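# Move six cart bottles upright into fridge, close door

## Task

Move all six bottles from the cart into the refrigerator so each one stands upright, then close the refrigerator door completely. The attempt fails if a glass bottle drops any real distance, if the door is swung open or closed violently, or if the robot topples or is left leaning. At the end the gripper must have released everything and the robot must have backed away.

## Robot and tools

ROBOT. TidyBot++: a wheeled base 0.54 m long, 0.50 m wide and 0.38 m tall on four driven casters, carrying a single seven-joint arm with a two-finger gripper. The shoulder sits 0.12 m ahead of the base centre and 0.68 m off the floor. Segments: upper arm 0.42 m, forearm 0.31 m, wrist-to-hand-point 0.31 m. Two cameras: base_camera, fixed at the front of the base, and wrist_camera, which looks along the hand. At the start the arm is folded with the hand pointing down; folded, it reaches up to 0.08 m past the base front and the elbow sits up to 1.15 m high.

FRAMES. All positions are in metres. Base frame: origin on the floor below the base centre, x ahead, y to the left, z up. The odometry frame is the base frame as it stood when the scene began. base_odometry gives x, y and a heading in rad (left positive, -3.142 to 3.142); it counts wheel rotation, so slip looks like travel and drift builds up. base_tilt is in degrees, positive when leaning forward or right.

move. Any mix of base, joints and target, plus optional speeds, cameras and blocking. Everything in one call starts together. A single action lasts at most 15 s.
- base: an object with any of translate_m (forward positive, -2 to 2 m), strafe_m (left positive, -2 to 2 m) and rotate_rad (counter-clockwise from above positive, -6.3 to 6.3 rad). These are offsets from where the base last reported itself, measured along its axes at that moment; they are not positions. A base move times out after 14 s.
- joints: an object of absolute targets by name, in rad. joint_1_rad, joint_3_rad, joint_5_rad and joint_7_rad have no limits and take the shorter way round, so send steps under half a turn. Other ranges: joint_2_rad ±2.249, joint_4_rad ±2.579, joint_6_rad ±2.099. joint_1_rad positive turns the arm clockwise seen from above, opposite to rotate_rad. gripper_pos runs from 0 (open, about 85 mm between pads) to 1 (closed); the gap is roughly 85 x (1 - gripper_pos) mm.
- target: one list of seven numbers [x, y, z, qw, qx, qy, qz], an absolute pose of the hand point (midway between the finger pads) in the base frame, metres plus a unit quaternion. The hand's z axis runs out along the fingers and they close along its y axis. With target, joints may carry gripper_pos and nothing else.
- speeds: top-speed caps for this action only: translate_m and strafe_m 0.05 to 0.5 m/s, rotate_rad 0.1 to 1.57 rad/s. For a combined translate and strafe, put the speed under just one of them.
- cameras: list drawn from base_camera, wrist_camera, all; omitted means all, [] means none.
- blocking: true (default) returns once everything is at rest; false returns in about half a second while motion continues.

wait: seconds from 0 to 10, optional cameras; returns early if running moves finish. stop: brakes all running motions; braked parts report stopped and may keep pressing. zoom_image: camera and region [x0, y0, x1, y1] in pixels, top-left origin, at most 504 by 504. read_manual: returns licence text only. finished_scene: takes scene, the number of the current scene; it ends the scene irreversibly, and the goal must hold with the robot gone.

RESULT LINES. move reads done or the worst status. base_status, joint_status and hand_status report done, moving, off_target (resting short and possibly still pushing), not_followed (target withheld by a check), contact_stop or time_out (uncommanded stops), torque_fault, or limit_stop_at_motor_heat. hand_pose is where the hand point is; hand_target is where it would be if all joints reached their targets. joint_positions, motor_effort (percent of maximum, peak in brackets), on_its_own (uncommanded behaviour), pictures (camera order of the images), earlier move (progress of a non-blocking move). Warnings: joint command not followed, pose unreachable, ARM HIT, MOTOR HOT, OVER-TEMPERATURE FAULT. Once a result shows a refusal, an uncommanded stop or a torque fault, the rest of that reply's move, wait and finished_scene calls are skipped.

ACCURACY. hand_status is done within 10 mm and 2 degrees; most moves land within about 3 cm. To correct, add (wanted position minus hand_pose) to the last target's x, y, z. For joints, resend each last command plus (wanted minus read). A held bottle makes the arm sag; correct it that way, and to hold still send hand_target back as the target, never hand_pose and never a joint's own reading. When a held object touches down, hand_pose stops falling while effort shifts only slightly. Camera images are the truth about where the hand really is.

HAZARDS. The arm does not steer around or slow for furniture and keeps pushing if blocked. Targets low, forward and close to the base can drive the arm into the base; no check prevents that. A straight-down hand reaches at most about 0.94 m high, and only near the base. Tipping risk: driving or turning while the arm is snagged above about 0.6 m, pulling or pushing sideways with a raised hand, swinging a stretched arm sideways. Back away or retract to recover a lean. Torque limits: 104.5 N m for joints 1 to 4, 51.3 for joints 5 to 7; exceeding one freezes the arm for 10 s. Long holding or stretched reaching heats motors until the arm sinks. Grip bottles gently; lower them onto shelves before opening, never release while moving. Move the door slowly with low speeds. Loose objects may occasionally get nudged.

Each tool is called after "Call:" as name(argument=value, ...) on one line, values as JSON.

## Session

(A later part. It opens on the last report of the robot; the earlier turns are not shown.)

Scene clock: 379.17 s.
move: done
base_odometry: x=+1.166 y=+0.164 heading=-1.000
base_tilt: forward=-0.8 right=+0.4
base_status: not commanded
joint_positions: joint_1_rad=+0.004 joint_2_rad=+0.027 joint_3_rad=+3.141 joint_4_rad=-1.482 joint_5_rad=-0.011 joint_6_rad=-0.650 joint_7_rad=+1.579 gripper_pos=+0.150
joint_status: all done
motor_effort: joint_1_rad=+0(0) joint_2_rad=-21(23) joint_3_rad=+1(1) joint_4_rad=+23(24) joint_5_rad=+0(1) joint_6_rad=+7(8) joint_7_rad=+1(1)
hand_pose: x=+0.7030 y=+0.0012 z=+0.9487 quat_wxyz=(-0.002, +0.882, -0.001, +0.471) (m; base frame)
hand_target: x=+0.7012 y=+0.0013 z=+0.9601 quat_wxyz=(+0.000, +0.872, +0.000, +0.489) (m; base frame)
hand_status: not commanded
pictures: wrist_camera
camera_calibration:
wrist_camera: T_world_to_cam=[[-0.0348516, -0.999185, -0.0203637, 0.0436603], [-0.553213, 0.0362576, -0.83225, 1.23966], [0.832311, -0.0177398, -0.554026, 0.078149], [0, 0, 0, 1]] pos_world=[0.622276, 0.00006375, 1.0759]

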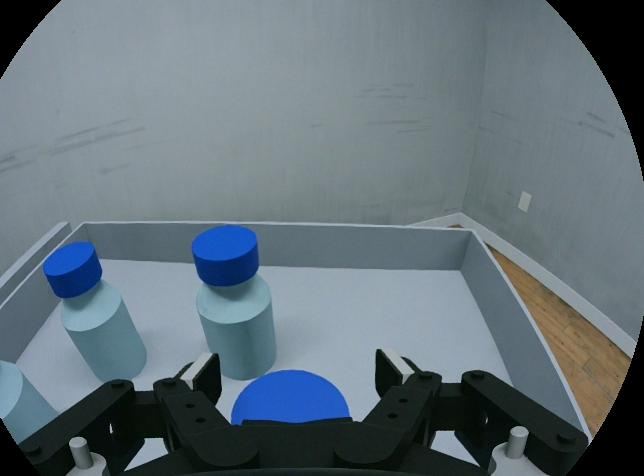

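Call:
move(base={"translate_m": 0.006, "strafe_m": 0.003}, joints={"joint_2_rad": 0.007, "joint_4_rad": -1.62, "joint_6_rad": -0.493}, cameras=["wrist_camera"])

Call:
move(joints={"gripper_pos": 0.7}, cameras=[])

Call:
move(joints={"joint_2_rad": 0.03, "joint_4_rad": -0.945, "joint_6_rad": -1.15}, cameras=["wrist_camera"])

Scene clock: 383.20 s.
move: done
base_odometry: x=+1.172 y=+0.160 heading=-1.000
base_tilt: forward=-0.8 right=+0.4
base_status: done
joint_positions: joint_1_rad=+0.004 joint_2_rad=+0.021 joint_3_rad=+3.141 joint_4_rad=-1.605 joint_5_rad=-0.011 joint_6_rad=-0.530 joint_7_rad=+1.579 gripper_pos=+0.150
joint_status: all done
motor_effort: joint_1_rad=+0(2) joint_2_rad=-21(23) joint_3_rad=+1(2) joint_4_rad=+22(24) joint_5_rad=-1(1) joint_6_rad=+8(8) joint_7_rad=+1(1)
hand_pose: x=+0.7011 y=+0.0008 z=+0.9131 quat_wxyz=(-0.002, +0.881, -0.001, +0.473) (m; base frame)
hand_target: x=+0.7013 y=+0.0013 z=+0.9224 quat_wxyz=(+0.000, +0.872, +0.000, +0.489) (m; base frame)
hand_status: not commanded
pictures: wrist_camera
camera_calibration:
wrist_camera: T_world_to_cam=[[-0.0361517, -0.999136, -0.0204793, 0.0435401], [-0.550193, 0.0370065, -0.834217, 1.20867], [0.834255, -0.0188908, -0.551056, 0.0558403], [0, 0, 0, 1]] pos_world=[0.619991, -0.000171367, 1.03996]

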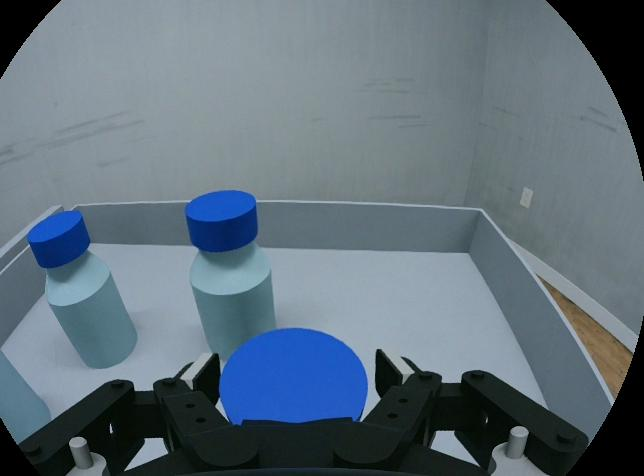

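Scene clock: 384.03 s.
move: off_target
base_odometry: x=+1.172 y=+0.160 heading=-1.000
base_tilt: forward=-0.8 right=+0.4
base_status: not commanded
joint_positions: joint_1_rad=+0.004 joint_2_rad=+0.021 joint_3_rad=+3.141 joint_4_rad=-1.605 joint_5_rad=-0.011 joint_6_rad=-0.528 joint_7_rad=+1.579 gripper_pos=+0.422
joint_status: gripper_pos off_target (ended at +0.422, target +0.700)
motor_effort: joint_1_rad=+0(2) joint_2_rad=-20(21) joint_3_rad=+1(3) joint_4_rad=+22(23) joint_5_rad=-1(1) joint_6_rad=+7(8) joint_7_rad=+0(1)
hand_pose: x=+0.7014 y=+0.0008 z=+0.9136 quat_wxyz=(-0.002, +0.881, -0.001, +0.474) (m; base frame)
hand_target: x=+0.7013 y=+0.0013 z=+0.9224 quat_wxyz=(+0.000, +0.872, +0.000, +0.489) (m; base frame)
hand_status: not commanded
pictures: none
No camera images: "cameras" was empty.

Scene clock: 386.27 s.
move: done
base_odometry: x=+1.172 y=+0.160 heading=-1.000
base_tilt: forward=-0.8 right=+0.4
base_status: not commanded
joint_positions: joint_1_rad=+0.004 joint_2_rad=+0.048 joint_3_rad=+3.141 joint_4_rad=-0.973 joint_5_rad=-0.011 joint_6_rad=-1.127 joint_7_rad=+1.579 gripper_pos=+0.422
joint_status: all done
motor_effort: joint_1_rad=+0(0) joint_2_rad=-24(29) joint_3_rad=+1(1) joint_4_rad=+25(29) joint_5_rad=-1(1) joint_6_rad=+11(11) joint_7_rad=+0(1)
hand_pose: x=+0.6682 y=+0.0024 z=+1.0961 quat_wxyz=(-0.003, +0.879, +0.002, +0.476) (m; base frame)
hand_target: x=+0.6565 y=+0.0014 z=+1.1149 quat_wxyz=(+0.000, +0.874, +0.000, +0.487) (m; base frame)
hand_status: not commanded
pictures: wrist_camera
camera_calibration:
wrist_camera: T_world_to_cam=[[-0.0294825, -0.999384, -0.0190544, 0.0416235], [-0.544159, 0.0320376, -0.83837, 1.34373], [0.838464, -0.0143486, -0.544768, 0.174514], [0, 0, 0, 1]] pos_world=[0.586106, 0.0010521, 1.2224]

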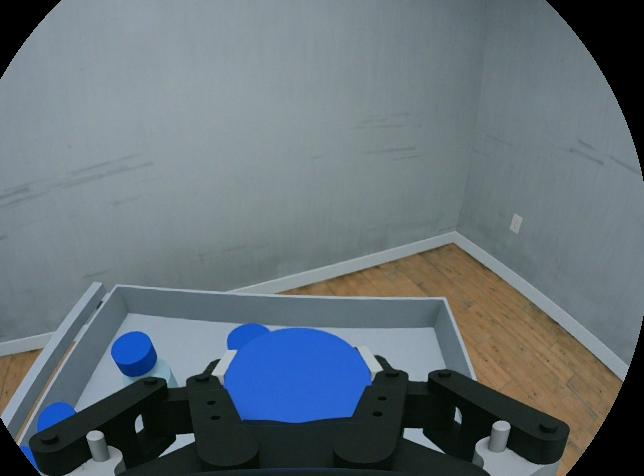

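Call:
move(base={"translate_m": -0.15}, cameras=[])

Call:
move(base={"translate_m": -0.388, "strafe_m": 0.02, "rotate_rad": 1.978}, cameras=["wrist_camera","base_camera"])

Scene clock: 392.83 s.
move: done
base_odometry: x=+1.091 y=+0.287 heading=-1.001
base_tilt: forward=-0.8 right=+0.4
base_status: done
joint_positions: joint_1_rad=+0.004 joint_2_rad=+0.056 joint_3_rad=+3.141 joint_4_rad=-0.968 joint_5_rad=-0.011 joint_6_rad=-1.138 joint_7_rad=+1.579 gripper_pos=+0.422
joint_status: not commanded
motor_effort: joint_1_rad=+0(1) joint_2_rad=-25(29) joint_3_rad=+1(2) joint_4_rad=+25(26) joint_5_rad=+0(1) joint_6_rad=+11(12) joint_7_rad=+1(1)
hand_pose: x=+0.6694 y=+0.0024 z=+1.0922 quat_wxyz=(-0.003, +0.882, +0.002, +0.471) (m; base frame)
hand_target: x=+0.6565 y=+0.0014 z=+1.1149 quat_wxyz=(+0.000, +0.874, +0.000, +0.487) (m; base frame)
hand_status: not commanded
pictures: none
No camera images: "cameras" was empty.

Scene clock: 395.73 s.
move: done
base_odometry: x=+0.898 y=+0.624 heading=+0.977
base_tilt: forward=-0.8 right=+0.4
base_status: done
joint_positions: joint_1_rad=-0.003 joint_2_rad=+0.068 joint_3_rad=+3.140 joint_4_rad=-0.968 joint_5_rad=-0.011 joint_6_rad=-1.138 joint_7_rad=+1.579 gripper_pos=+0.422
joint_status: not commanded
motor_effort: joint_1_rad=+0(4) joint_2_rad=-25(29) joint_3_rad=+1(4) joint_4_rad=+24(26) joint_5_rad=+0(3) joint_6_rad=+11(11) joint_7_rad=+0(1)
hand_pose: x=+0.6745 y=+0.0071 z=+1.0852 quat_wxyz=(-0.005, +0.885, +0.006, +0.465) (m; base frame)
hand_target: x=+0.6565 y=+0.0014 z=+1.1149 quat_wxyz=(+0.000, +0.874, +0.000, +0.487) (m; base frame)
hand_status: not commanded
pictures: base_camera, wrist_camera
camera_calibration:
wrist_camera: T_world_to_cam=[[-0.0213182, -0.99961, -0.0180144, 0.0396631], [-0.565235, 0.026913, -0.824491, 1.33703], [0.824655, -0.00739426, -0.565588, 0.195209], [0, 0, 0, 1]] pos_world=[0.595599, 0.00510771, 1.21349]

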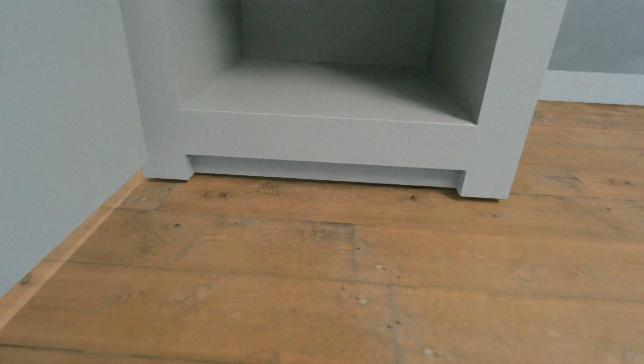

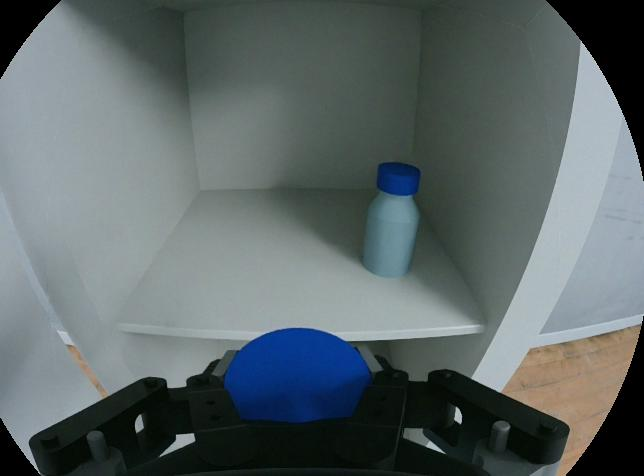

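Call:
move(base={"translate_m": 0.297, "strafe_m": -0.008, "rotate_rad": -0.018}, speeds={"translate_m": 0.35}, cameras=["wrist_camera"])

Call:
move(joints={"joint_2_rad": -0.003, "joint_4_rad": -1.13, "joint_6_rad": -0.965}, cameras=[])

Call:
move(joints={"joint_2_rad": -0.003, "joint_4_rad": -1.16, "joint_6_rad": -0.935}, cameras=["wrist_camera"])

Scene clock: 401.43 s.
move: done
base_odometry: x=+1.071 y=+0.866 heading=+0.960
base_tilt: forward=-0.8 right=+0.4
base_status: done
joint_positions: joint_1_rad=+0.000 joint_2_rad=+0.064 joint_3_rad=+3.141 joint_4_rad=-0.968 joint_5_rad=-0.011 joint_6_rad=-1.139 joint_7_rad=+1.579 gripper_pos=+0.422
joint_status: not commanded
motor_effort: joint_1_rad=+0(4) joint_2_rad=-25(29) joint_3_rad=+1(3) joint_4_rad=+24(26) joint_5_rad=-1(3) joint_6_rad=+11(12) joint_7_rad=+0(1)
hand_pose: x=+0.6728 y=+0.0045 z=+1.0871 quat_wxyz=(-0.004, +0.885, +0.004, +0.466) (m; base frame)
hand_target: x=+0.6565 y=+0.0014 z=+1.1149 quat_wxyz=(+0.000, +0.874, +0.000, +0.487) (m; base frame)
hand_status: not commanded
pictures: wrist_camera
camera_calibration:
wrist_camera: T_world_to_cam=[[-0.0259084, -0.999507, -0.0177172, 0.0398645], [-0.562807, 0.0292315, -0.826071, 1.33777], [0.826182, -0.0114308, -0.563287, 0.194106], [0, 0, 0, 1]] pos_world=[0.59357, 0.00295884, 1.21513]

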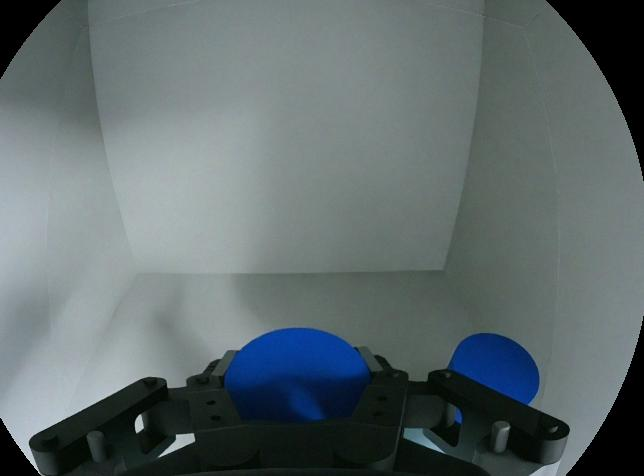

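Scene clock: 402.57 s.
move: done
base_odometry: x=+1.071 y=+0.866 heading=+0.960
base_tilt: forward=-0.8 right=+0.4
base_status: not commanded
joint_positions: joint_1_rad=+0.000 joint_2_rad=+0.032 joint_3_rad=+3.141 joint_4_rad=-1.123 joint_5_rad=-0.011 joint_6_rad=-1.013 joint_7_rad=+1.579 gripper_pos=+0.422
joint_status: all done
motor_effort: joint_1_rad=+0(1) joint_2_rad=-23(25) joint_3_rad=+1(1) joint_4_rad=+24(26) joint_5_rad=-1(1) joint_6_rad=+9(11) joint_7_rad=+0(1)
hand_pose: x=+0.6773 y=+0.0043 z=+1.0544 quat_wxyz=(-0.003, +0.884, +0.003, +0.468) (m; base frame)
hand_target: x=+0.6716 y=+0.0014 z=+1.0825 quat_wxyz=(+0.000, +0.865, +0.000, +0.501) (m; base frame)
hand_status: not commanded
pictures: none
No camera images: "cameras" was empty.

Scene clock: 403.20 s.
move: done
base_odometry: x=+1.071 y=+0.866 heading=+0.960
base_tilt: forward=-0.8 right=+0.4
base_status: not commanded
joint_positions: joint_1_rad=+0.000 joint_2_rad=+0.021 joint_3_rad=+3.141 joint_4_rad=-1.150 joint_5_rad=-0.011 joint_6_rad=-0.979 joint_7_rad=+1.579 gripper_pos=+0.422
joint_status: all done
motor_effort: joint_1_rad=+0(1) joint_2_rad=-22(23) joint_3_rad=+1(2) joint_4_rad=+23(24) joint_5_rad=-1(1) joint_6_rad=+10(11) joint_7_rad=+0(1)
hand_pose: x=+0.6778 y=+0.0043 z=+1.0547 quat_wxyz=(-0.003, +0.880, +0.003, +0.476) (m; base frame)
hand_target: x=+0.6755 y=+0.0014 z=+1.0740 quat_wxyz=(+0.000, +0.865, +0.000, +0.501) (m; base frame)
hand_status: not commanded
pictures: wrist_camera
camera_calibration:
wrist_camera: T_world_to_cam=[[-0.0270193, -0.999454, -0.0190243, 0.0413078], [-0.545023, 0.0306826, -0.837859, 1.31419], [0.837986, -0.0122697, -0.545554, 0.145045], [0, 0, 0, 1]] pos_world=[0.595834, 0.0027421, 1.18102]

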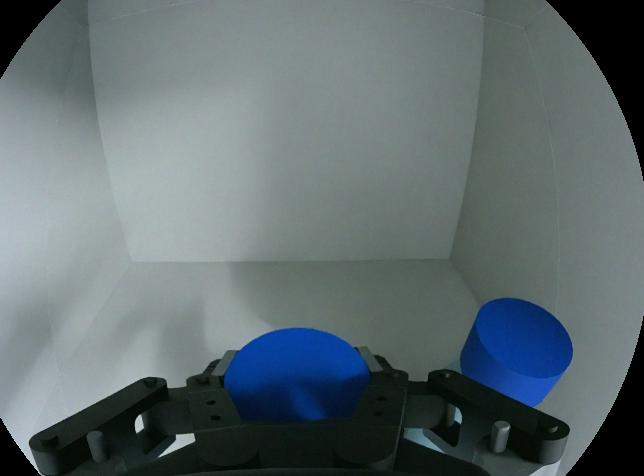

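Call:
move(joints={"gripper_pos": 0.17}, cameras=["wrist_camera"])

Call:
move(base={"translate_m": -0.5}, speeds={"translate_m": 0.35}, cameras=["wrist_camera", "base_camera"])

Scene clock: 412.37 s.
move: done
base_odometry: x=+1.071 y=+0.866 heading=+0.960
base_tilt: forward=-0.8 right=+0.4
base_status: not commanded
joint_positions: joint_1_rad=+0.000 joint_2_rad=+0.015 joint_3_rad=+3.141 joint_4_rad=-1.150 joint_5_rad=-0.011 joint_6_rad=-0.965 joint_7_rad=+1.579 gripper_pos=+0.170
joint_status: all done
motor_effort: joint_1_rad=+0(0) joint_2_rad=-19(22) joint_3_rad=+1(1) joint_4_rad=+20(23) joint_5_rad=+0(1) joint_6_rad=+7(10) joint_7_rad=+0(1)
hand_pose: x=+0.6780 y=+0.0042 z=+1.0615 quat_wxyz=(-0.003, +0.875, +0.003, +0.484) (m; base frame)
hand_target: x=+0.6755 y=+0.0014 z=+1.0740 quat_wxyz=(+0.000, +0.865, +0.000, +0.501) (m; base frame)
hand_status: not commanded
pictures: wrist_camera
camera_calibration:
wrist_camera: T_world_to_cam=[[-0.0267767, -0.999449, -0.0196165, 0.0418816], [-0.5284, 0.0308092, -0.848436, 1.31996], [0.848573, -0.012353, -0.528934, 0.12378], [0, 0, 0, 1]] pos_world=[0.59355, 0.00272085, 1.18619]

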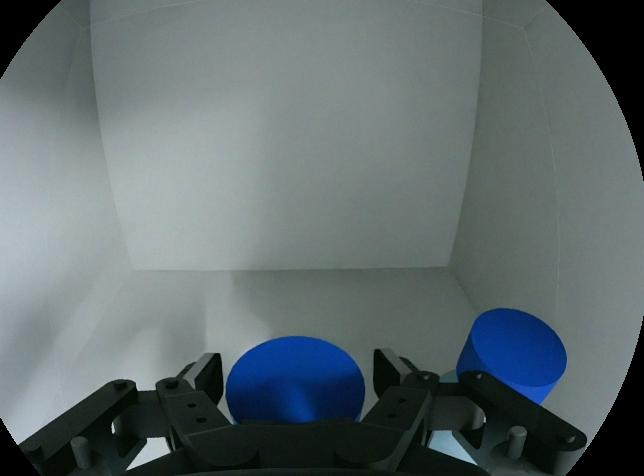

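Scene clock: 414.80 s.
move: done
base_odometry: x=+0.784 y=+0.456 heading=+0.960
base_tilt: forward=-0.8 right=+0.4
base_status: done
joint_positions: joint_1_rad=+0.000 joint_2_rad=-0.002 joint_3_rad=+3.141 joint_4_rad=-1.150 joint_5_rad=-0.011 joint_6_rad=-0.964 joint_7_rad=+1.579 gripper_pos=+0.170
joint_status: not commanded
motor_effort: joint_1_rad=+0(3) joint_2_rad=-19(24) joint_3_rad=+1(3) joint_4_rad=+21(22) joint_5_rad=-1(1) joint_6_rad=+8(8) joint_7_rad=+0(2)
hand_pose: x=+0.6717 y=+0.0043 z=+1.0711 quat_wxyz=(-0.003, +0.870, +0.003, +0.492) (m; base frame)
hand_target: x=+0.6755 y=+0.0014 z=+1.0740 quat_wxyz=(+0.000, +0.865, +0.000, +0.501) (m; base frame)
hand_status: not commanded
pictures: base_camera, wrist_camera
camera_calibration:
wrist_camera: T_world_to_cam=[[-0.0263732, -0.99945, -0.0200911, 0.0421709], [-0.513179, 0.0307838, -0.857729, 1.32452], [0.857876, -0.0123107, -0.513709, 0.11169], [0, 0, 0, 1]] pos_world=[0.585011, 0.00274908, 1.1943]

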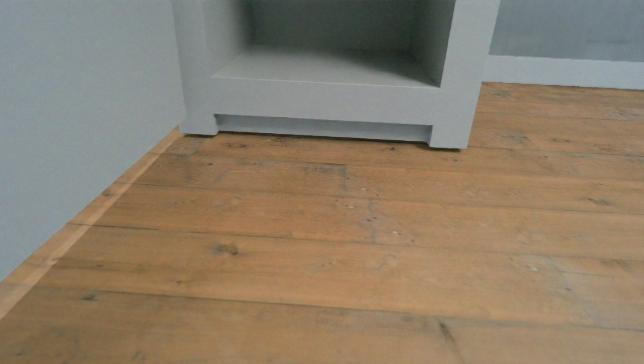

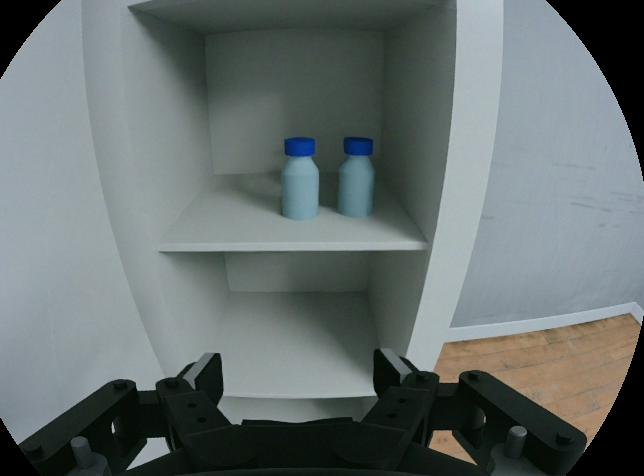

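Call:
move(base={"translate_m": -0.019, "strafe_m": -0.599, "rotate_rad": -1.978}, joints={"joint_1_rad": 0, "joint_2_rad": 0.13, "joint_4_rad": -0.9, "joint_6_rad": -1.40, "gripper_pos": 0.15}, cameras=["wrist_camera", "base_camera"])

Scene clock: 422.77 s.
move: done
base_odometry: x=+1.264 y=+0.097 heading=-1.018
base_tilt: forward=-0.8 right=+0.4
base_status: done
joint_positions: joint_1_rad=-0.002 joint_2_rad=+0.142 joint_3_rad=+3.140 joint_4_rad=-0.906 joint_5_rad=-0.011 joint_6_rad=-1.359 joint_7_rad=+1.579 gripper_pos=+0.150
joint_status: all done
motor_effort: joint_1_rad=+0(6) joint_2_rad=-22(28) joint_3_rad=+1(6) joint_4_rad=+19(23) joint_5_rad=+0(2) joint_6_rad=+6(8) joint_7_rad=+1(1)
hand_pose: x=+0.6595 y=+0.0067 z=+1.0242 quat_wxyz=(-0.005, +0.933, +0.006, +0.359) (m; base frame)
hand_target: x=+0.6463 y=+0.0014 z=+1.0251 quat_wxyz=(+0.000, +0.937, +0.000, +0.348) (m; base frame)
hand_status: not commanded
pictures: base_camera, wrist_camera
camera_calibration:
wrist_camera: T_world_to_cam=[[-0.0235012, -0.99967, -0.0103871, 0.0314545], [-0.740371, 0.0243853, -0.671756, 1.2374], [0.671788, -0.00809676, -0.7407, 0.453237], [0, 0, 0, 1]] pos_world=[0.612394, 0.00493956, 1.16727]

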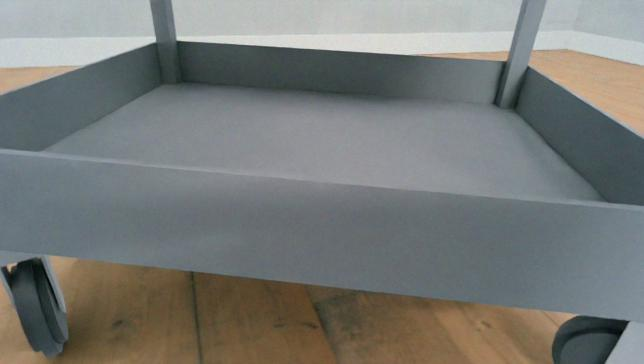

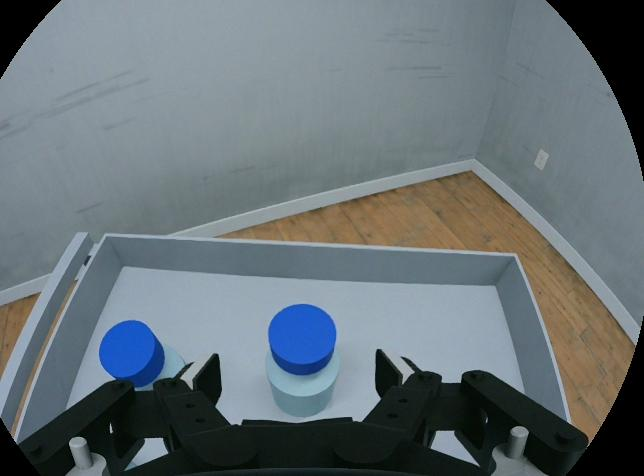

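Call:
move(base={"translate_m": 0.047}, joints={"joint_2_rad": 0.0485, "joint_4_rad": -1.1816, "joint_6_rad": -0.8999}, cameras=[])

Call:
move(joints={"joint_2_rad": 0.007, "joint_4_rad": -1.50, "joint_6_rad": -0.613}, cameras=["wrist_camera"])

Scene clock: 426.20 s.
move: done
base_odometry: x=+1.289 y=+0.057 heading=-1.019
base_tilt: forward=-0.8 right=+0.3
base_status: done
joint_positions: joint_1_rad=-0.002 joint_2_rad=+0.066 joint_3_rad=+3.140 joint_4_rad=-1.163 joint_5_rad=-0.011 joint_6_rad=-0.938 joint_7_rad=+1.579 gripper_pos=+0.150
joint_status: all done
motor_effort: joint_1_rad=+0(1) joint_2_rad=-22(26) joint_3_rad=+1(2) joint_4_rad=+21(22) joint_5_rad=-1(1) joint_6_rad=+7(8) joint_7_rad=+0(1)
hand_pose: x=+0.7005 y=+0.0063 z=+1.0323 quat_wxyz=(-0.004, +0.884, +0.005, +0.468) (m; base frame)
hand_target: x=+0.6996 y=+0.0014 z=+1.0420 quat_wxyz=(+0.000, +0.875, +0.000, +0.484) (m; base frame)
hand_status: not commanded
pictures: none
No camera images: "cameras" was empty.

Scene clock: 427.90 s.
move: done
base_odometry: x=+1.289 y=+0.057 heading=-1.019
base_tilt: forward=-0.8 right=+0.4
base_status: not commanded
joint_positions: joint_1_rad=-0.002 joint_2_rad=+0.027 joint_3_rad=+3.140 joint_4_rad=-1.482 joint_5_rad=-0.011 joint_6_rad=-0.650 joint_7_rad=+1.579 gripper_pos=+0.150
joint_status: all done
motor_effort: joint_1_rad=+0(0) joint_2_rad=-21(23) joint_3_rad=+1(1) joint_4_rad=+22(24) joint_5_rad=-1(1) joint_6_rad=+7(8) joint_7_rad=+1(1)
hand_pose: x=+0.7029 y=+0.0057 z=+0.9487 quat_wxyz=(-0.004, +0.882, +0.003, +0.471) (m; base frame)
hand_target: x=+0.7012 y=+0.0014 z=+0.9601 quat_wxyz=(+0.000, +0.872, +0.000, +0.489) (m; base frame)
hand_status: not commanded
pictures: wrist_camera
camera_calibration:
wrist_camera: T_world_to_cam=[[-0.0268875, -0.999447, -0.0195586, 0.0418057], [-0.553506, 0.0311775, -0.832261, 1.2397], [0.832411, -0.0115516, -0.554038, 0.0781684], [0, 0, 0, 1]] pos_world=[0.622239, 0.00403468, 1.07588]

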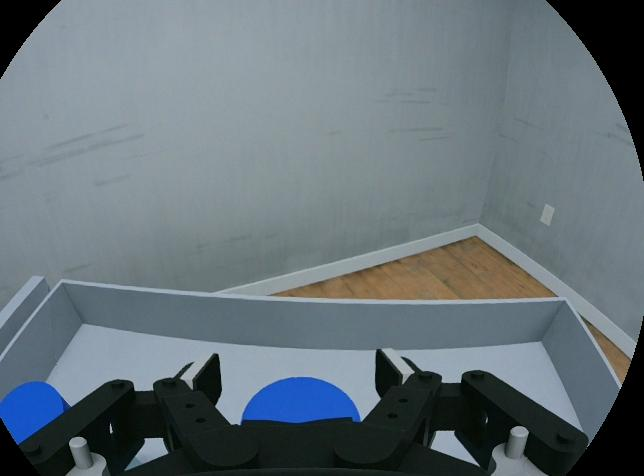

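Call:
move(joints={"joint_2_rad": 0.007, "joint_4_rad": -1.62, "joint_6_rad": -0.493}, cameras=["wrist_camera"])

Call:
move(joints={"gripper_pos": 0.7}, cameras=[])

Call:
move(joints={"joint_2_rad": 0.03, "joint_4_rad": -0.945, "joint_6_rad": -1.15}, cameras=["wrist_camera"])

Scene clock: 431.20 s.
move: done
base_odometry: x=+1.289 y=+0.057 heading=-1.019
base_tilt: forward=-0.9 right=+0.4
base_status: not commanded
joint_positions: joint_1_rad=-0.002 joint_2_rad=+0.023 joint_3_rad=+3.140 joint_4_rad=-1.605 joint_5_rad=-0.011 joint_6_rad=-0.530 joint_7_rad=+1.579 gripper_pos=+0.150
joint_status: all done
motor_effort: joint_1_rad=+0(0) joint_2_rad=-21(23) joint_3_rad=+1(1) joint_4_rad=+22(23) joint_5_rad=+0(1) joint_6_rad=+7(8) joint_7_rad=+1(1)
hand_pose: x=+0.7016 y=+0.0054 z=+0.9122 quat_wxyz=(-0.004, +0.881, +0.003, +0.472) (m; base frame)
hand_target: x=+0.7013 y=+0.0014 z=+0.9224 quat_wxyz=(+0.000, +0.872, +0.000, +0.489) (m; base frame)
hand_status: not commanded
pictures: wrist_camera
camera_calibration:
wrist_camera: T_world_to_cam=[[-0.028119, -0.999412, -0.0196181, 0.0416431], [-0.551768, 0.0318834, -0.833388, 1.20836], [0.833524, -0.0126094, -0.55234, 0.0566683], [0, 0, 0, 1]] pos_world=[0.620673, 0.00380646, 1.03915]

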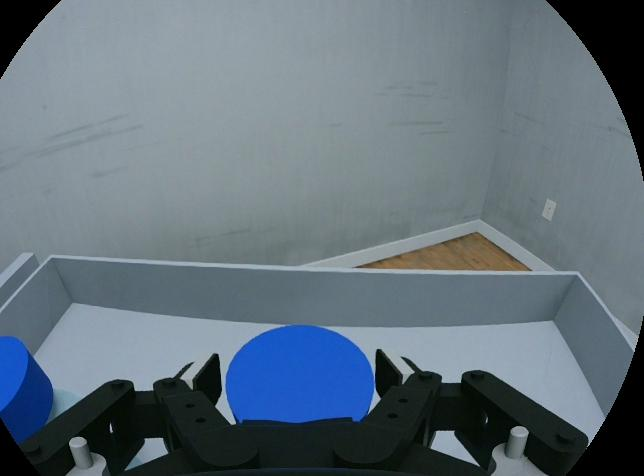

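Scene clock: 432.03 s.
move: off_target
base_odometry: x=+1.289 y=+0.057 heading=-1.019
base_tilt: forward=-0.9 right=+0.4
base_status: not commanded
joint_positions: joint_1_rad=-0.002 joint_2_rad=+0.023 joint_3_rad=+3.140 joint_4_rad=-1.605 joint_5_rad=-0.011 joint_6_rad=-0.529 joint_7_rad=+1.579 gripper_pos=+0.422
joint_status: gripper_pos off_target (ended at +0.422, target +0.700)
motor_effort: joint_1_rad=+0(1) joint_2_rad=-21(22) joint_3_rad=+1(1) joint_4_rad=+22(23) joint_5_rad=+0(1) joint_6_rad=+8(8) joint_7_rad=+1(2)
hand_pose: x=+0.7018 y=+0.0054 z=+0.9127 quat_wxyz=(-0.004, +0.881, +0.003, +0.473) (m; base frame)
hand_target: x=+0.7013 y=+0.0014 z=+0.9224 quat_wxyz=(+0.000, +0.872, +0.000, +0.489) (m; base frame)
hand_status: not commanded
pictures: none
No camera images: "cameras" was empty.

Scene clock: 434.27 s.
move: done
base_odometry: x=+1.289 y=+0.057 heading=-1.019
base_tilt: forward=-0.9 right=+0.3
base_status: not commanded
joint_positions: joint_1_rad=-0.002 joint_2_rad=+0.037 joint_3_rad=+3.140 joint_4_rad=-0.966 joint_5_rad=-0.011 joint_6_rad=-1.121 joint_7_rad=+1.579 gripper_pos=+0.422
joint_status: all done
motor_effort: joint_1_rad=+0(0) joint_2_rad=-22(27) joint_3_rad=+1(1) joint_4_rad=+23(28) joint_5_rad=+0(1) joint_6_rad=+10(11) joint_7_rad=+0(1)
hand_pose: x=+0.6645 y=+0.0065 z=+1.1080 quat_wxyz=(-0.004, +0.873, +0.006, +0.487) (m; base frame)
hand_target: x=+0.6565 y=+0.0014 z=+1.1149 quat_wxyz=(+0.000, +0.874, +0.000, +0.487) (m; base frame)
hand_status: not commanded
pictures: wrist_camera
camera_calibration:
wrist_camera: T_world_to_cam=[[-0.0214963, -0.999587, -0.019081, 0.0405767], [-0.522923, 0.027508, -0.851936, 1.35246], [0.852109, -0.00833559, -0.523298, 0.151226], [0, 0, 0, 1]] pos_world=[0.579245, 0.00461687, 1.23212]

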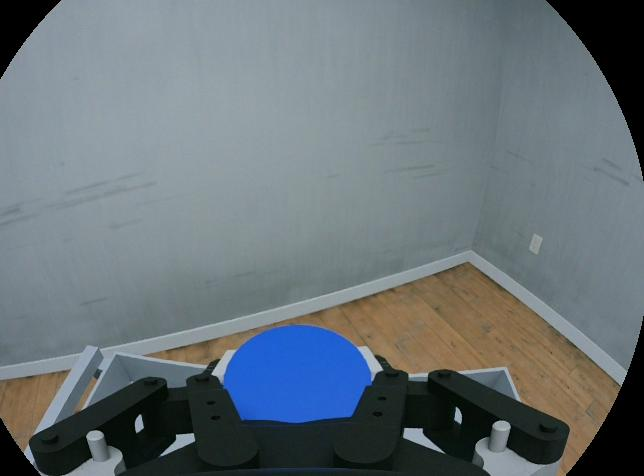

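Call:
move(base={"translate_m": -0.2}, cameras=[])

Call:
move(base={"translate_m": -0.385, "strafe_m": 0.0435, "rotate_rad": 2.229}, cameras=["wrist_camera","base_camera"])

Scene clock: 439.50 s.
move: done
base_odometry: x=+1.184 y=+0.227 heading=-1.019
base_tilt: forward=-0.8 right=+0.4
base_status: done
joint_positions: joint_1_rad=-0.002 joint_2_rad=+0.046 joint_3_rad=+3.140 joint_4_rad=-0.961 joint_5_rad=-0.011 joint_6_rad=-1.130 joint_7_rad=+1.579 gripper_pos=+0.422
joint_status: not commanded
motor_effort: joint_1_rad=+0(1) joint_2_rad=-23(27) joint_3_rad=+1(2) joint_4_rad=+23(25) joint_5_rad=+0(1) joint_6_rad=+10(11) joint_7_rad=+0(1)
hand_pose: x=+0.6665 y=+0.0065 z=+1.1035 quat_wxyz=(-0.004, +0.876, +0.006, +0.482) (m; base frame)
hand_target: x=+0.6565 y=+0.0014 z=+1.1149 quat_wxyz=(+0.000, +0.874, +0.000, +0.487) (m; base frame)
hand_status: not commanded
pictures: none
No camera images: "cameras" was empty.

Scene clock: 442.57 s.
move: done
base_odometry: x=+1.019 y=+0.578 heading=+1.209
base_tilt: forward=-0.9 right=+0.4
base_status: done
joint_positions: joint_1_rad=-0.005 joint_2_rad=+0.059 joint_3_rad=+3.139 joint_4_rad=-0.961 joint_5_rad=-0.010 joint_6_rad=-1.130 joint_7_rad=+1.579 gripper_pos=+0.422
joint_status: not commanded
motor_effort: joint_1_rad=+0(4) joint_2_rad=-23(27) joint_3_rad=+1(4) joint_4_rad=+23(24) joint_5_rad=-1(2) joint_6_rad=+10(10) joint_7_rad=+0(1)
hand_pose: x=+0.6720 y=+0.0085 z=+1.0963 quat_wxyz=(-0.005, +0.879, +0.007, +0.476) (m; base frame)
hand_target: x=+0.6565 y=+0.0014 z=+1.1149 quat_wxyz=(+0.000, +0.874, +0.000, +0.487) (m; base frame)
hand_status: not commanded
pictures: base_camera, wrist_camera
camera_calibration:
wrist_camera: T_world_to_cam=[[-0.0183242, -0.999665, -0.0182878, 0.0395004], [-0.54505, 0.0253216, -0.838021, 1.346], [0.838203, -0.00538828, -0.545332, 0.172196], [0, 0, 0, 1]] pos_world=[0.590025, 0.00633218, 1.2226]

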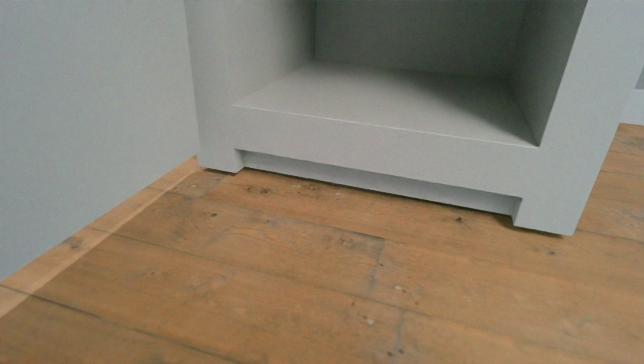

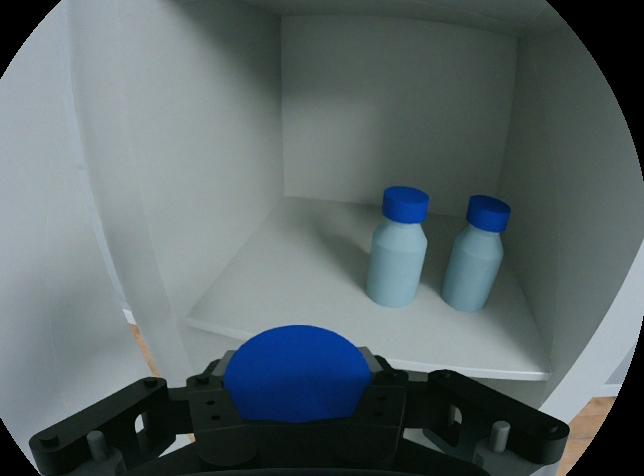

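Call:
move(base={"translate_m": 0.294, "strafe_m": -0.0145}, speeds={"translate_m": 0.3}, cameras=["wrist_camera"])

Scene clock: 452.47 s.
move: done
base_odometry: x=+1.136 y=+0.848 heading=+1.210
base_tilt: forward=-0.9 right=+0.4
base_status: done
joint_positions: joint_1_rad=-0.005 joint_2_rad=+0.056 joint_3_rad=+3.139 joint_4_rad=-0.960 joint_5_rad=-0.010 joint_6_rad=-1.131 joint_7_rad=+1.579 gripper_pos=+0.422
joint_status: not commanded
motor_effort: joint_1_rad=+0(1) joint_2_rad=-23(26) joint_3_rad=+1(1) joint_4_rad=+23(24) joint_5_rad=-1(1) joint_6_rad=+10(10) joint_7_rad=+1(1)
hand_pose: x=+0.6708 y=+0.0085 z=+1.0975 quat_wxyz=(-0.005, +0.879, +0.007, +0.477) (m; base frame)
hand_target: x=+0.6565 y=+0.0014 z=+1.1149 quat_wxyz=(+0.000, +0.874, +0.000, +0.487) (m; base frame)
hand_status: not commanded
pictures: wrist_camera
camera_calibration:
wrist_camera: T_world_to_cam=[[-0.0182825, -0.999665, -0.0183281, 0.0395133], [-0.543419, 0.0253223, -0.83908, 1.34649], [0.839263, -0.00538069, -0.5437, 0.17136], [0, 0, 0, 1]] pos_world=[0.588617, 0.00632584, 1.22371]

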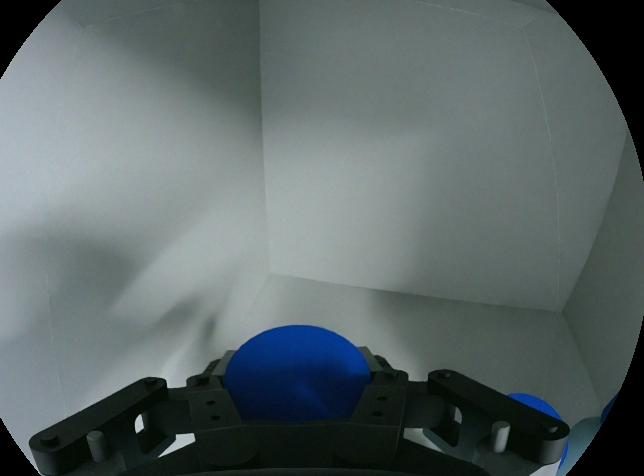

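Call:
move(joints={"joint_2_rad": -0.003, "joint_4_rad": -1.13, "joint_6_rad": -0.965}, cameras=[])

Call:
move(joints={"joint_2_rad": -0.003, "joint_4_rad": -1.16, "joint_6_rad": -0.935}, cameras=["wrist_camera"])

Scene clock: 457.23 s.
move: done
base_odometry: x=+1.136 y=+0.848 heading=+1.210
base_tilt: forward=-0.8 right=+0.4
base_status: not commanded
joint_positions: joint_1_rad=-0.005 joint_2_rad=+0.034 joint_3_rad=+3.139 joint_4_rad=-1.123 joint_5_rad=-0.010 joint_6_rad=-1.012 joint_7_rad=+1.579 gripper_pos=+0.422
joint_status: all done
motor_effort: joint_1_rad=+0(1) joint_2_rad=-23(24) joint_3_rad=+1(1) joint_4_rad=+24(25) joint_5_rad=+0(1) joint_6_rad=+9(10) joint_7_rad=+1(1)
hand_pose: x=+0.6784 y=+0.0084 z=+1.0532 quat_wxyz=(-0.005, +0.884, +0.007, +0.467) (m; base frame)
hand_target: x=+0.6716 y=+0.0014 z=+1.0825 quat_wxyz=(+0.000, +0.865, +0.000, +0.501) (m; base frame)
hand_status: not commanded
pictures: none
No camera images: "cameras" was empty.

Scene clock: 457.87 s.
move: done
base_odometry: x=+1.136 y=+0.848 heading=+1.210
base_tilt: forward=-0.8 right=+0.4
base_status: not commanded
joint_positions: joint_1_rad=-0.005 joint_2_rad=+0.024 joint_3_rad=+3.139 joint_4_rad=-1.150 joint_5_rad=-0.010 joint_6_rad=-0.977 joint_7_rad=+1.579 gripper_pos=+0.422
joint_status: all done
motor_effort: joint_1_rad=+0(0) joint_2_rad=-22(24) joint_3_rad=+1(1) joint_4_rad=+23(24) joint_5_rad=+0(1) joint_6_rad=+9(10) joint_7_rad=+1(1)
hand_pose: x=+0.6793 y=+0.0083 z=+1.0536 quat_wxyz=(-0.005, +0.880, +0.006, +0.476) (m; base frame)
hand_target: x=+0.6755 y=+0.0014 z=+1.0740 quat_wxyz=(+0.000, +0.865, +0.000, +0.501) (m; base frame)
hand_status: not commanded
pictures: wrist_camera
camera_calibration:
wrist_camera: T_world_to_cam=[[-0.0197536, -0.999626, -0.0189007, 0.0403238], [-0.545723, 0.0266201, -0.837542, 1.31414], [0.837733, -0.00622993, -0.546045, 0.143881], [0, 0, 0, 1]] pos_world=[0.597421, 0.0062225, 1.17998]

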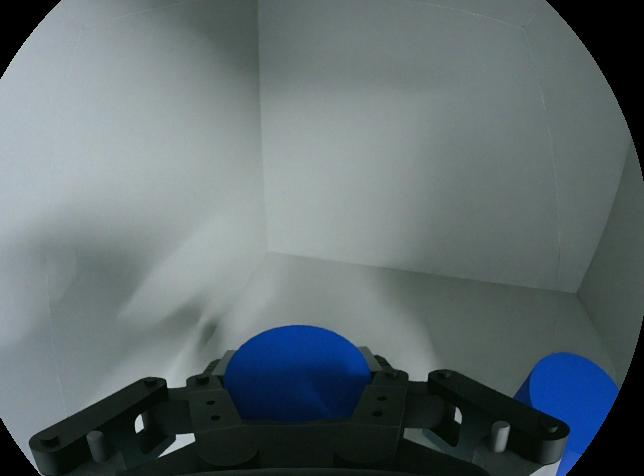

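Call:
move(joints={"gripper_pos": 0.18}, cameras=["wrist_camera"])

Call:
move(base={"translate_m": -0.5}, speeds={"translate_m": 0.35}, cameras=["wrist_camera", "base_camera"])

Scene clock: 493.27 s.
move: done
base_odometry: x=+1.136 y=+0.848 heading=+1.210
base_tilt: forward=-0.8 right=+0.4
base_status: not commanded
joint_positions: joint_1_rad=-0.005 joint_2_rad=+0.015 joint_3_rad=+3.139 joint_4_rad=-1.150 joint_5_rad=-0.010 joint_6_rad=-0.966 joint_7_rad=+1.579 gripper_pos=+0.180
joint_status: all done
motor_effort: joint_1_rad=+0(0) joint_2_rad=-20(22) joint_3_rad=+1(1) joint_4_rad=+21(24) joint_5_rad=+0(1) joint_6_rad=+7(9) joint_7_rad=+0(1)
hand_pose: x=+0.6777 y=+0.0083 z=+1.0614 quat_wxyz=(-0.005, +0.875, +0.006, +0.484) (m; base frame)
hand_target: x=+0.6755 y=+0.0014 z=+1.0740 quat_wxyz=(+0.000, +0.865, +0.000, +0.501) (m; base frame)
hand_status: not commanded
pictures: wrist_camera
camera_calibration:
wrist_camera: T_world_to_cam=[[-0.019478, -0.999621, -0.0194654, 0.040831], [-0.528952, 0.0268242, -0.848228, 1.31985], [0.848428, -0.00622555, -0.529274, 0.124414], [0, 0, 0, 1]] pos_world=[0.593377, 0.00618616, 1.18618]

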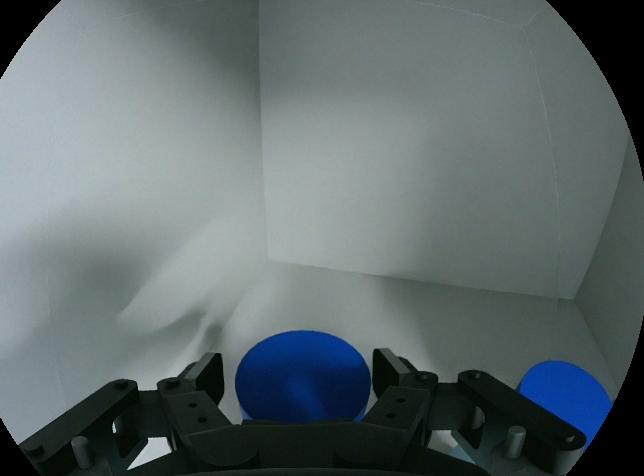

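Scene clock: 495.77 s.
move: done
base_odometry: x=+0.960 y=+0.380 heading=+1.210
base_tilt: forward=-0.8 right=+0.4
base_status: done
joint_positions: joint_1_rad=-0.005 joint_2_rad=+0.000 joint_3_rad=+3.139 joint_4_rad=-1.150 joint_5_rad=-0.010 joint_6_rad=-0.965 joint_7_rad=+1.579 gripper_pos=+0.180
joint_status: not commanded
motor_effort: joint_1_rad=+0(1) joint_2_rad=-19(24) joint_3_rad=+1(2) joint_4_rad=+21(22) joint_5_rad=-1(1) joint_6_rad=+8(8) joint_7_rad=+1(1)
hand_pose: x=+0.6721 y=+0.0083 z=+1.0700 quat_wxyz=(-0.005, +0.871, +0.006, +0.491) (m; base frame)
hand_target: x=+0.6755 y=+0.0014 z=+1.0740 quat_wxyz=(+0.000, +0.865, +0.000, +0.501) (m; base frame)
hand_status: not commanded
pictures: base_camera, wrist_camera
camera_calibration:
wrist_camera: T_world_to_cam=[[-0.0191748, -0.999619, -0.0198541, 0.0410695], [-0.515531, 0.0268995, -0.856449, 1.32389], [0.856656, -0.00618687, -0.51585, 0.113869], [0, 0, 0, 1]] pos_world=[0.585745, 0.00614647, 1.19339]

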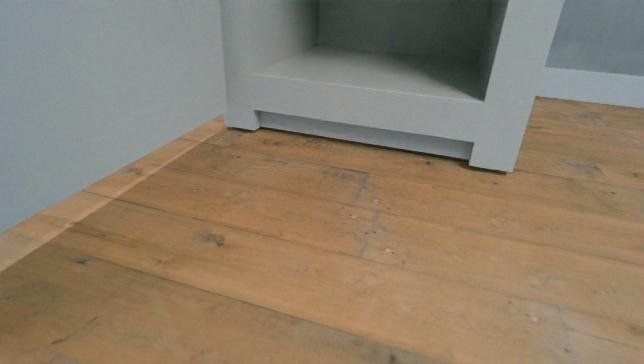

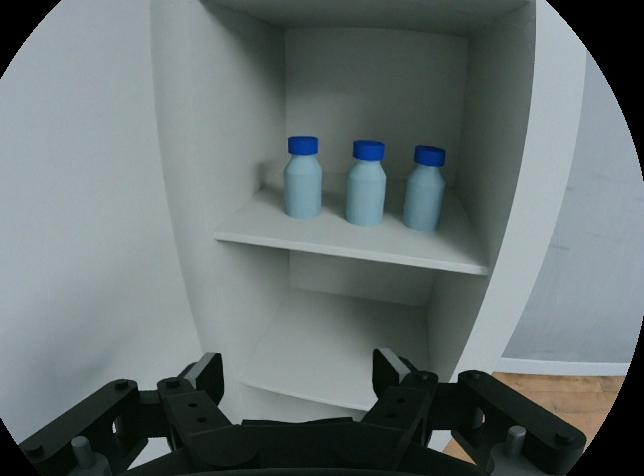

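Call:
move(base={"translate_m": -0.026, "strafe_m": -0.458, "rotate_rad": -2.228}, joints={"joint_1_rad": 0, "joint_2_rad": 0.13, "joint_4_rad": -0.9, "joint_6_rad": -1.40, "gripper_pos": 0.15}, cameras=["wrist_camera"])

Scene clock: 502.10 s.
move: done
base_odometry: x=+1.380 y=+0.194 heading=-1.018
base_tilt: forward=-0.8 right=+0.4
base_status: done
joint_positions: joint_1_rad=+0.000 joint_2_rad=+0.143 joint_3_rad=+3.139 joint_4_rad=-0.907 joint_5_rad=-0.010 joint_6_rad=-1.358 joint_7_rad=+1.579 gripper_pos=+0.150
joint_status: all done
motor_effort: joint_1_rad=+0(4) joint_2_rad=-23(27) joint_3_rad=+1(6) joint_4_rad=+19(21) joint_5_rad=-1(2) joint_6_rad=+6(8) joint_7_rad=+0(1)
hand_pose: x=+0.6601 y=+0.0059 z=+1.0230 quat_wxyz=(-0.004, +0.934, +0.006, +0.358) (m; base frame)
hand_target: x=+0.6463 y=+0.0013 z=+1.0251 quat_wxyz=(+0.000, +0.937, +0.000, +0.348) (m; base frame)
hand_status: not commanded
pictures: wrist_camera
camera_calibration:
wrist_camera: T_world_to_cam=[[-0.0248328, -0.999638, -0.0103213, 0.0315093], [-0.741623, 0.0253445, -0.670338, 1.23644], [0.670357, -0.00899189, -0.741984, 0.454173], [0, 0, 0, 1]] pos_world=[0.613295, 0.00424484, 1.16615]

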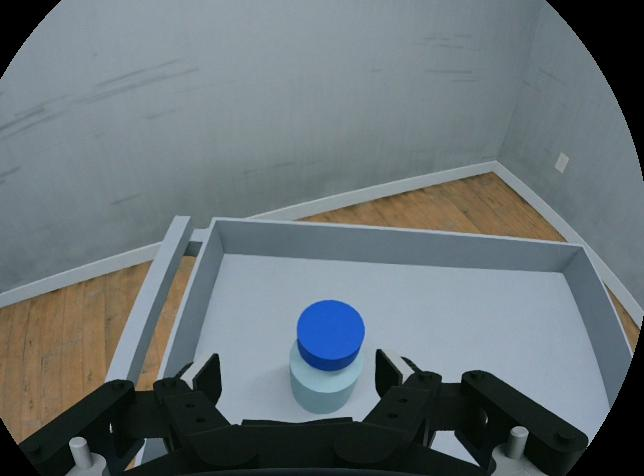

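Call:
move(base={"translate_m": 0.0495, "strafe_m": -0.0245}, joints={"joint_2_rad": 0.0485, "joint_4_rad": -1.1816, "joint_6_rad": -0.8999}, cameras=[])

Call:
move(joints={"joint_2_rad": 0.007, "joint_4_rad": -1.50, "joint_6_rad": -0.613}, cameras=["wrist_camera"])

Scene clock: 506.33 s.
move: done
base_odometry: x=+1.385 y=+0.139 heading=-1.018
base_tilt: forward=-0.9 right=+0.4
base_status: done
joint_positions: joint_1_rad=+0.000 joint_2_rad=+0.066 joint_3_rad=+3.139 joint_4_rad=-1.164 joint_5_rad=-0.010 joint_6_rad=-0.938 joint_7_rad=+1.579 gripper_pos=+0.150
joint_status: all done
motor_effort: joint_1_rad=+0(2) joint_2_rad=-22(25) joint_3_rad=+1(2) joint_4_rad=+21(23) joint_5_rad=+0(1) joint_6_rad=+7(8) joint_7_rad=+0(1)
hand_pose: x=+0.7004 y=+0.0055 z=+1.0319 quat_wxyz=(-0.004, +0.884, +0.004, +0.468) (m; base frame)
hand_target: x=+0.6996 y=+0.0013 z=+1.0420 quat_wxyz=(+0.000, +0.875, +0.000, +0.484) (m; base frame)
hand_status: not commanded
pictures: none
No camera images: "cameras" was empty.

Scene clock: 508.03 s.
move: done
base_odometry: x=+1.385 y=+0.139 heading=-1.018
base_tilt: forward=-0.8 right=+0.4
base_status: not commanded
joint_positions: joint_1_rad=+0.000 joint_2_rad=+0.027 joint_3_rad=+3.139 joint_4_rad=-1.482 joint_5_rad=-0.010 joint_6_rad=-0.650 joint_7_rad=+1.579 gripper_pos=+0.150
joint_status: all done
motor_effort: joint_1_rad=+0(0) joint_2_rad=-22(24) joint_3_rad=+1(1) joint_4_rad=+22(24) joint_5_rad=-1(1) joint_6_rad=+8(8) joint_7_rad=+0(1)
hand_pose: x=+0.7029 y=+0.0049 z=+0.9487 quat_wxyz=(-0.004, +0.882, +0.003, +0.471) (m; base frame)
hand_target: x=+0.7012 y=+0.0013 z=+0.9601 quat_wxyz=(+0.000, +0.872, +0.000, +0.489) (m; base frame)
hand_status: not commanded
pictures: wrist_camera
camera_calibration:
wrist_camera: T_world_to_cam=[[-0.0282496, -0.999413, -0.0194045, 0.0417865], [-0.553412, 0.0318027, -0.8323, 1.23971], [0.832428, -0.0127735, -0.553985, 0.0781055], [0, 0, 0, 1]] pos_world=[0.622235, 0.00333342, 1.07589]

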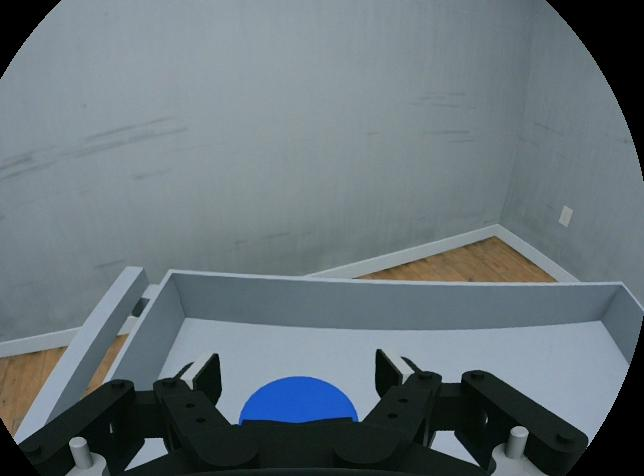

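Perfect.

Call:
move(joints={"joint_2_rad": 0.007, "joint_4_rad": -1.62, "joint_6_rad": -0.493}, cameras=[])

Call:
move(joints={"gripper_pos": 0.7}, cameras=["wrist_camera"])

Call:
move(joints={"joint_2_rad": 0.03, "joint_4_rad": -0.945, "joint_6_rad": -1.15}, cameras=["wrist_camera"])

Scene clock: 510.83 s.
move: done
base_odometry: x=+1.385 y=+0.139 heading=-1.018
base_tilt: forward=-0.8 right=+0.4
base_status: not commanded
joint_positions: joint_1_rad=+0.000 joint_2_rad=+0.023 joint_3_rad=+3.139 joint_4_rad=-1.605 joint_5_rad=-0.010 joint_6_rad=-0.530 joint_7_rad=+1.579 gripper_pos=+0.150
joint_status: all done
motor_effort: joint_1_rad=+0(0) joint_2_rad=-21(23) joint_3_rad=+1(1) joint_4_rad=+21(24) joint_5_rad=+0(1) joint_6_rad=+7(8) joint_7_rad=+0(1)
hand_pose: x=+0.7016 y=+0.0045 z=+0.9122 quat_wxyz=(-0.003, +0.881, +0.002, +0.472) (m; base frame)
hand_target: x=+0.7013 y=+0.0013 z=+0.9224 quat_wxyz=(+0.000, +0.872, +0.000, +0.489) (m; base frame)
hand_status: not commanded
pictures: none
No camera images: "cameras" was empty.

Scene clock: 511.67 s.
move: off_target
base_odometry: x=+1.385 y=+0.139 heading=-1.018
base_tilt: forward=-0.8 right=+0.4
base_status: not commanded
joint_positions: joint_1_rad=+0.000 joint_2_rad=+0.023 joint_3_rad=+3.139 joint_4_rad=-1.605 joint_5_rad=-0.010 joint_6_rad=-0.529 joint_7_rad=+1.579 gripper_pos=+0.422
joint_status: gripper_pos off_target (ended at +0.422, target +0.700)
motor_effort: joint_1_rad=+0(1) joint_2_rad=-21(21) joint_3_rad=+1(1) joint_4_rad=+21(23) joint_5_rad=+0(1) joint_6_rad=+8(8) joint_7_rad=+1(1)
hand_pose: x=+0.7018 y=+0.0045 z=+0.9126 quat_wxyz=(-0.003, +0.881, +0.002, +0.473) (m; base frame)
hand_target: x=+0.7013 y=+0.0013 z=+0.9224 quat_wxyz=(+0.000, +0.872, +0.000, +0.489) (m; base frame)
hand_status: not commanded
pictures: wrist_camera
camera_calibration:
wrist_camera: T_world_to_cam=[[-0.029445, -0.999376, -0.0195054, 0.0416595], [-0.550458, 0.0325005, -0.83423, 1.20869], [0.834343, -0.013827, -0.551072, 0.0550258], [0, 0, 0, 1]] pos_world=[0.620651, 0.00311129, 1.03946]

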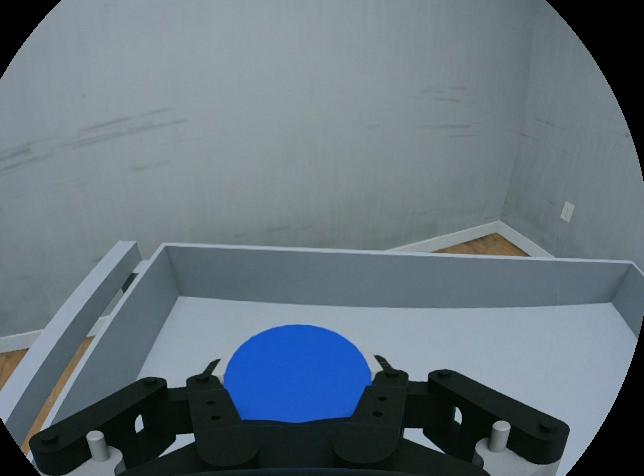

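Scene clock: 513.93 s.
move: done
base_odometry: x=+1.385 y=+0.139 heading=-1.018
base_tilt: forward=-0.8 right=+0.4
base_status: not commanded
joint_positions: joint_1_rad=+0.000 joint_2_rad=+0.041 joint_3_rad=+3.139 joint_4_rad=-0.969 joint_5_rad=-0.010 joint_6_rad=-1.124 joint_7_rad=+1.579 gripper_pos=+0.422
joint_status: all done
motor_effort: joint_1_rad=+0(0) joint_2_rad=-23(28) joint_3_rad=+1(1) joint_4_rad=+24(28) joint_5_rad=+0(1) joint_6_rad=+10(12) joint_7_rad=+1(1)
hand_pose: x=+0.6658 y=+0.0057 z=+1.1031 quat_wxyz=(-0.004, +0.876, +0.005, +0.483) (m; base frame)
hand_target: x=+0.6565 y=+0.0013 z=+1.1150 quat_wxyz=(+0.000, +0.874, +0.000, +0.487) (m; base frame)
hand_status: not commanded
pictures: wrist_camera
camera_calibration:
wrist_camera: T_world_to_cam=[[-0.023118, -0.999558, -0.0186839, 0.0403521], [-0.53191, 0.0281219, -0.846334, 1.34881], [0.846486, -0.00962741, -0.532325, 0.161295], [0, 0, 0, 1]] pos_world=[0.581846, 0.00395585, 1.22816]

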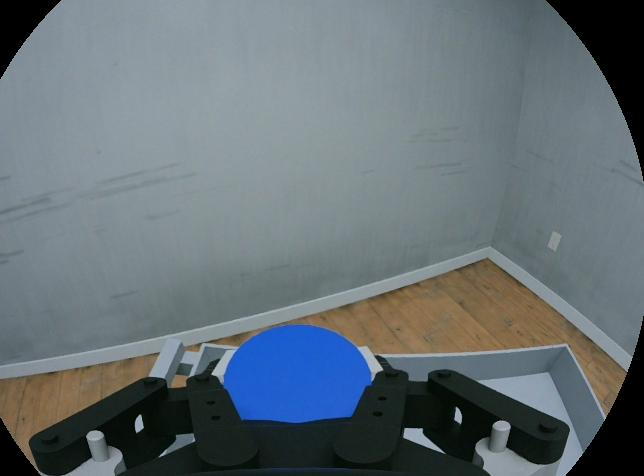

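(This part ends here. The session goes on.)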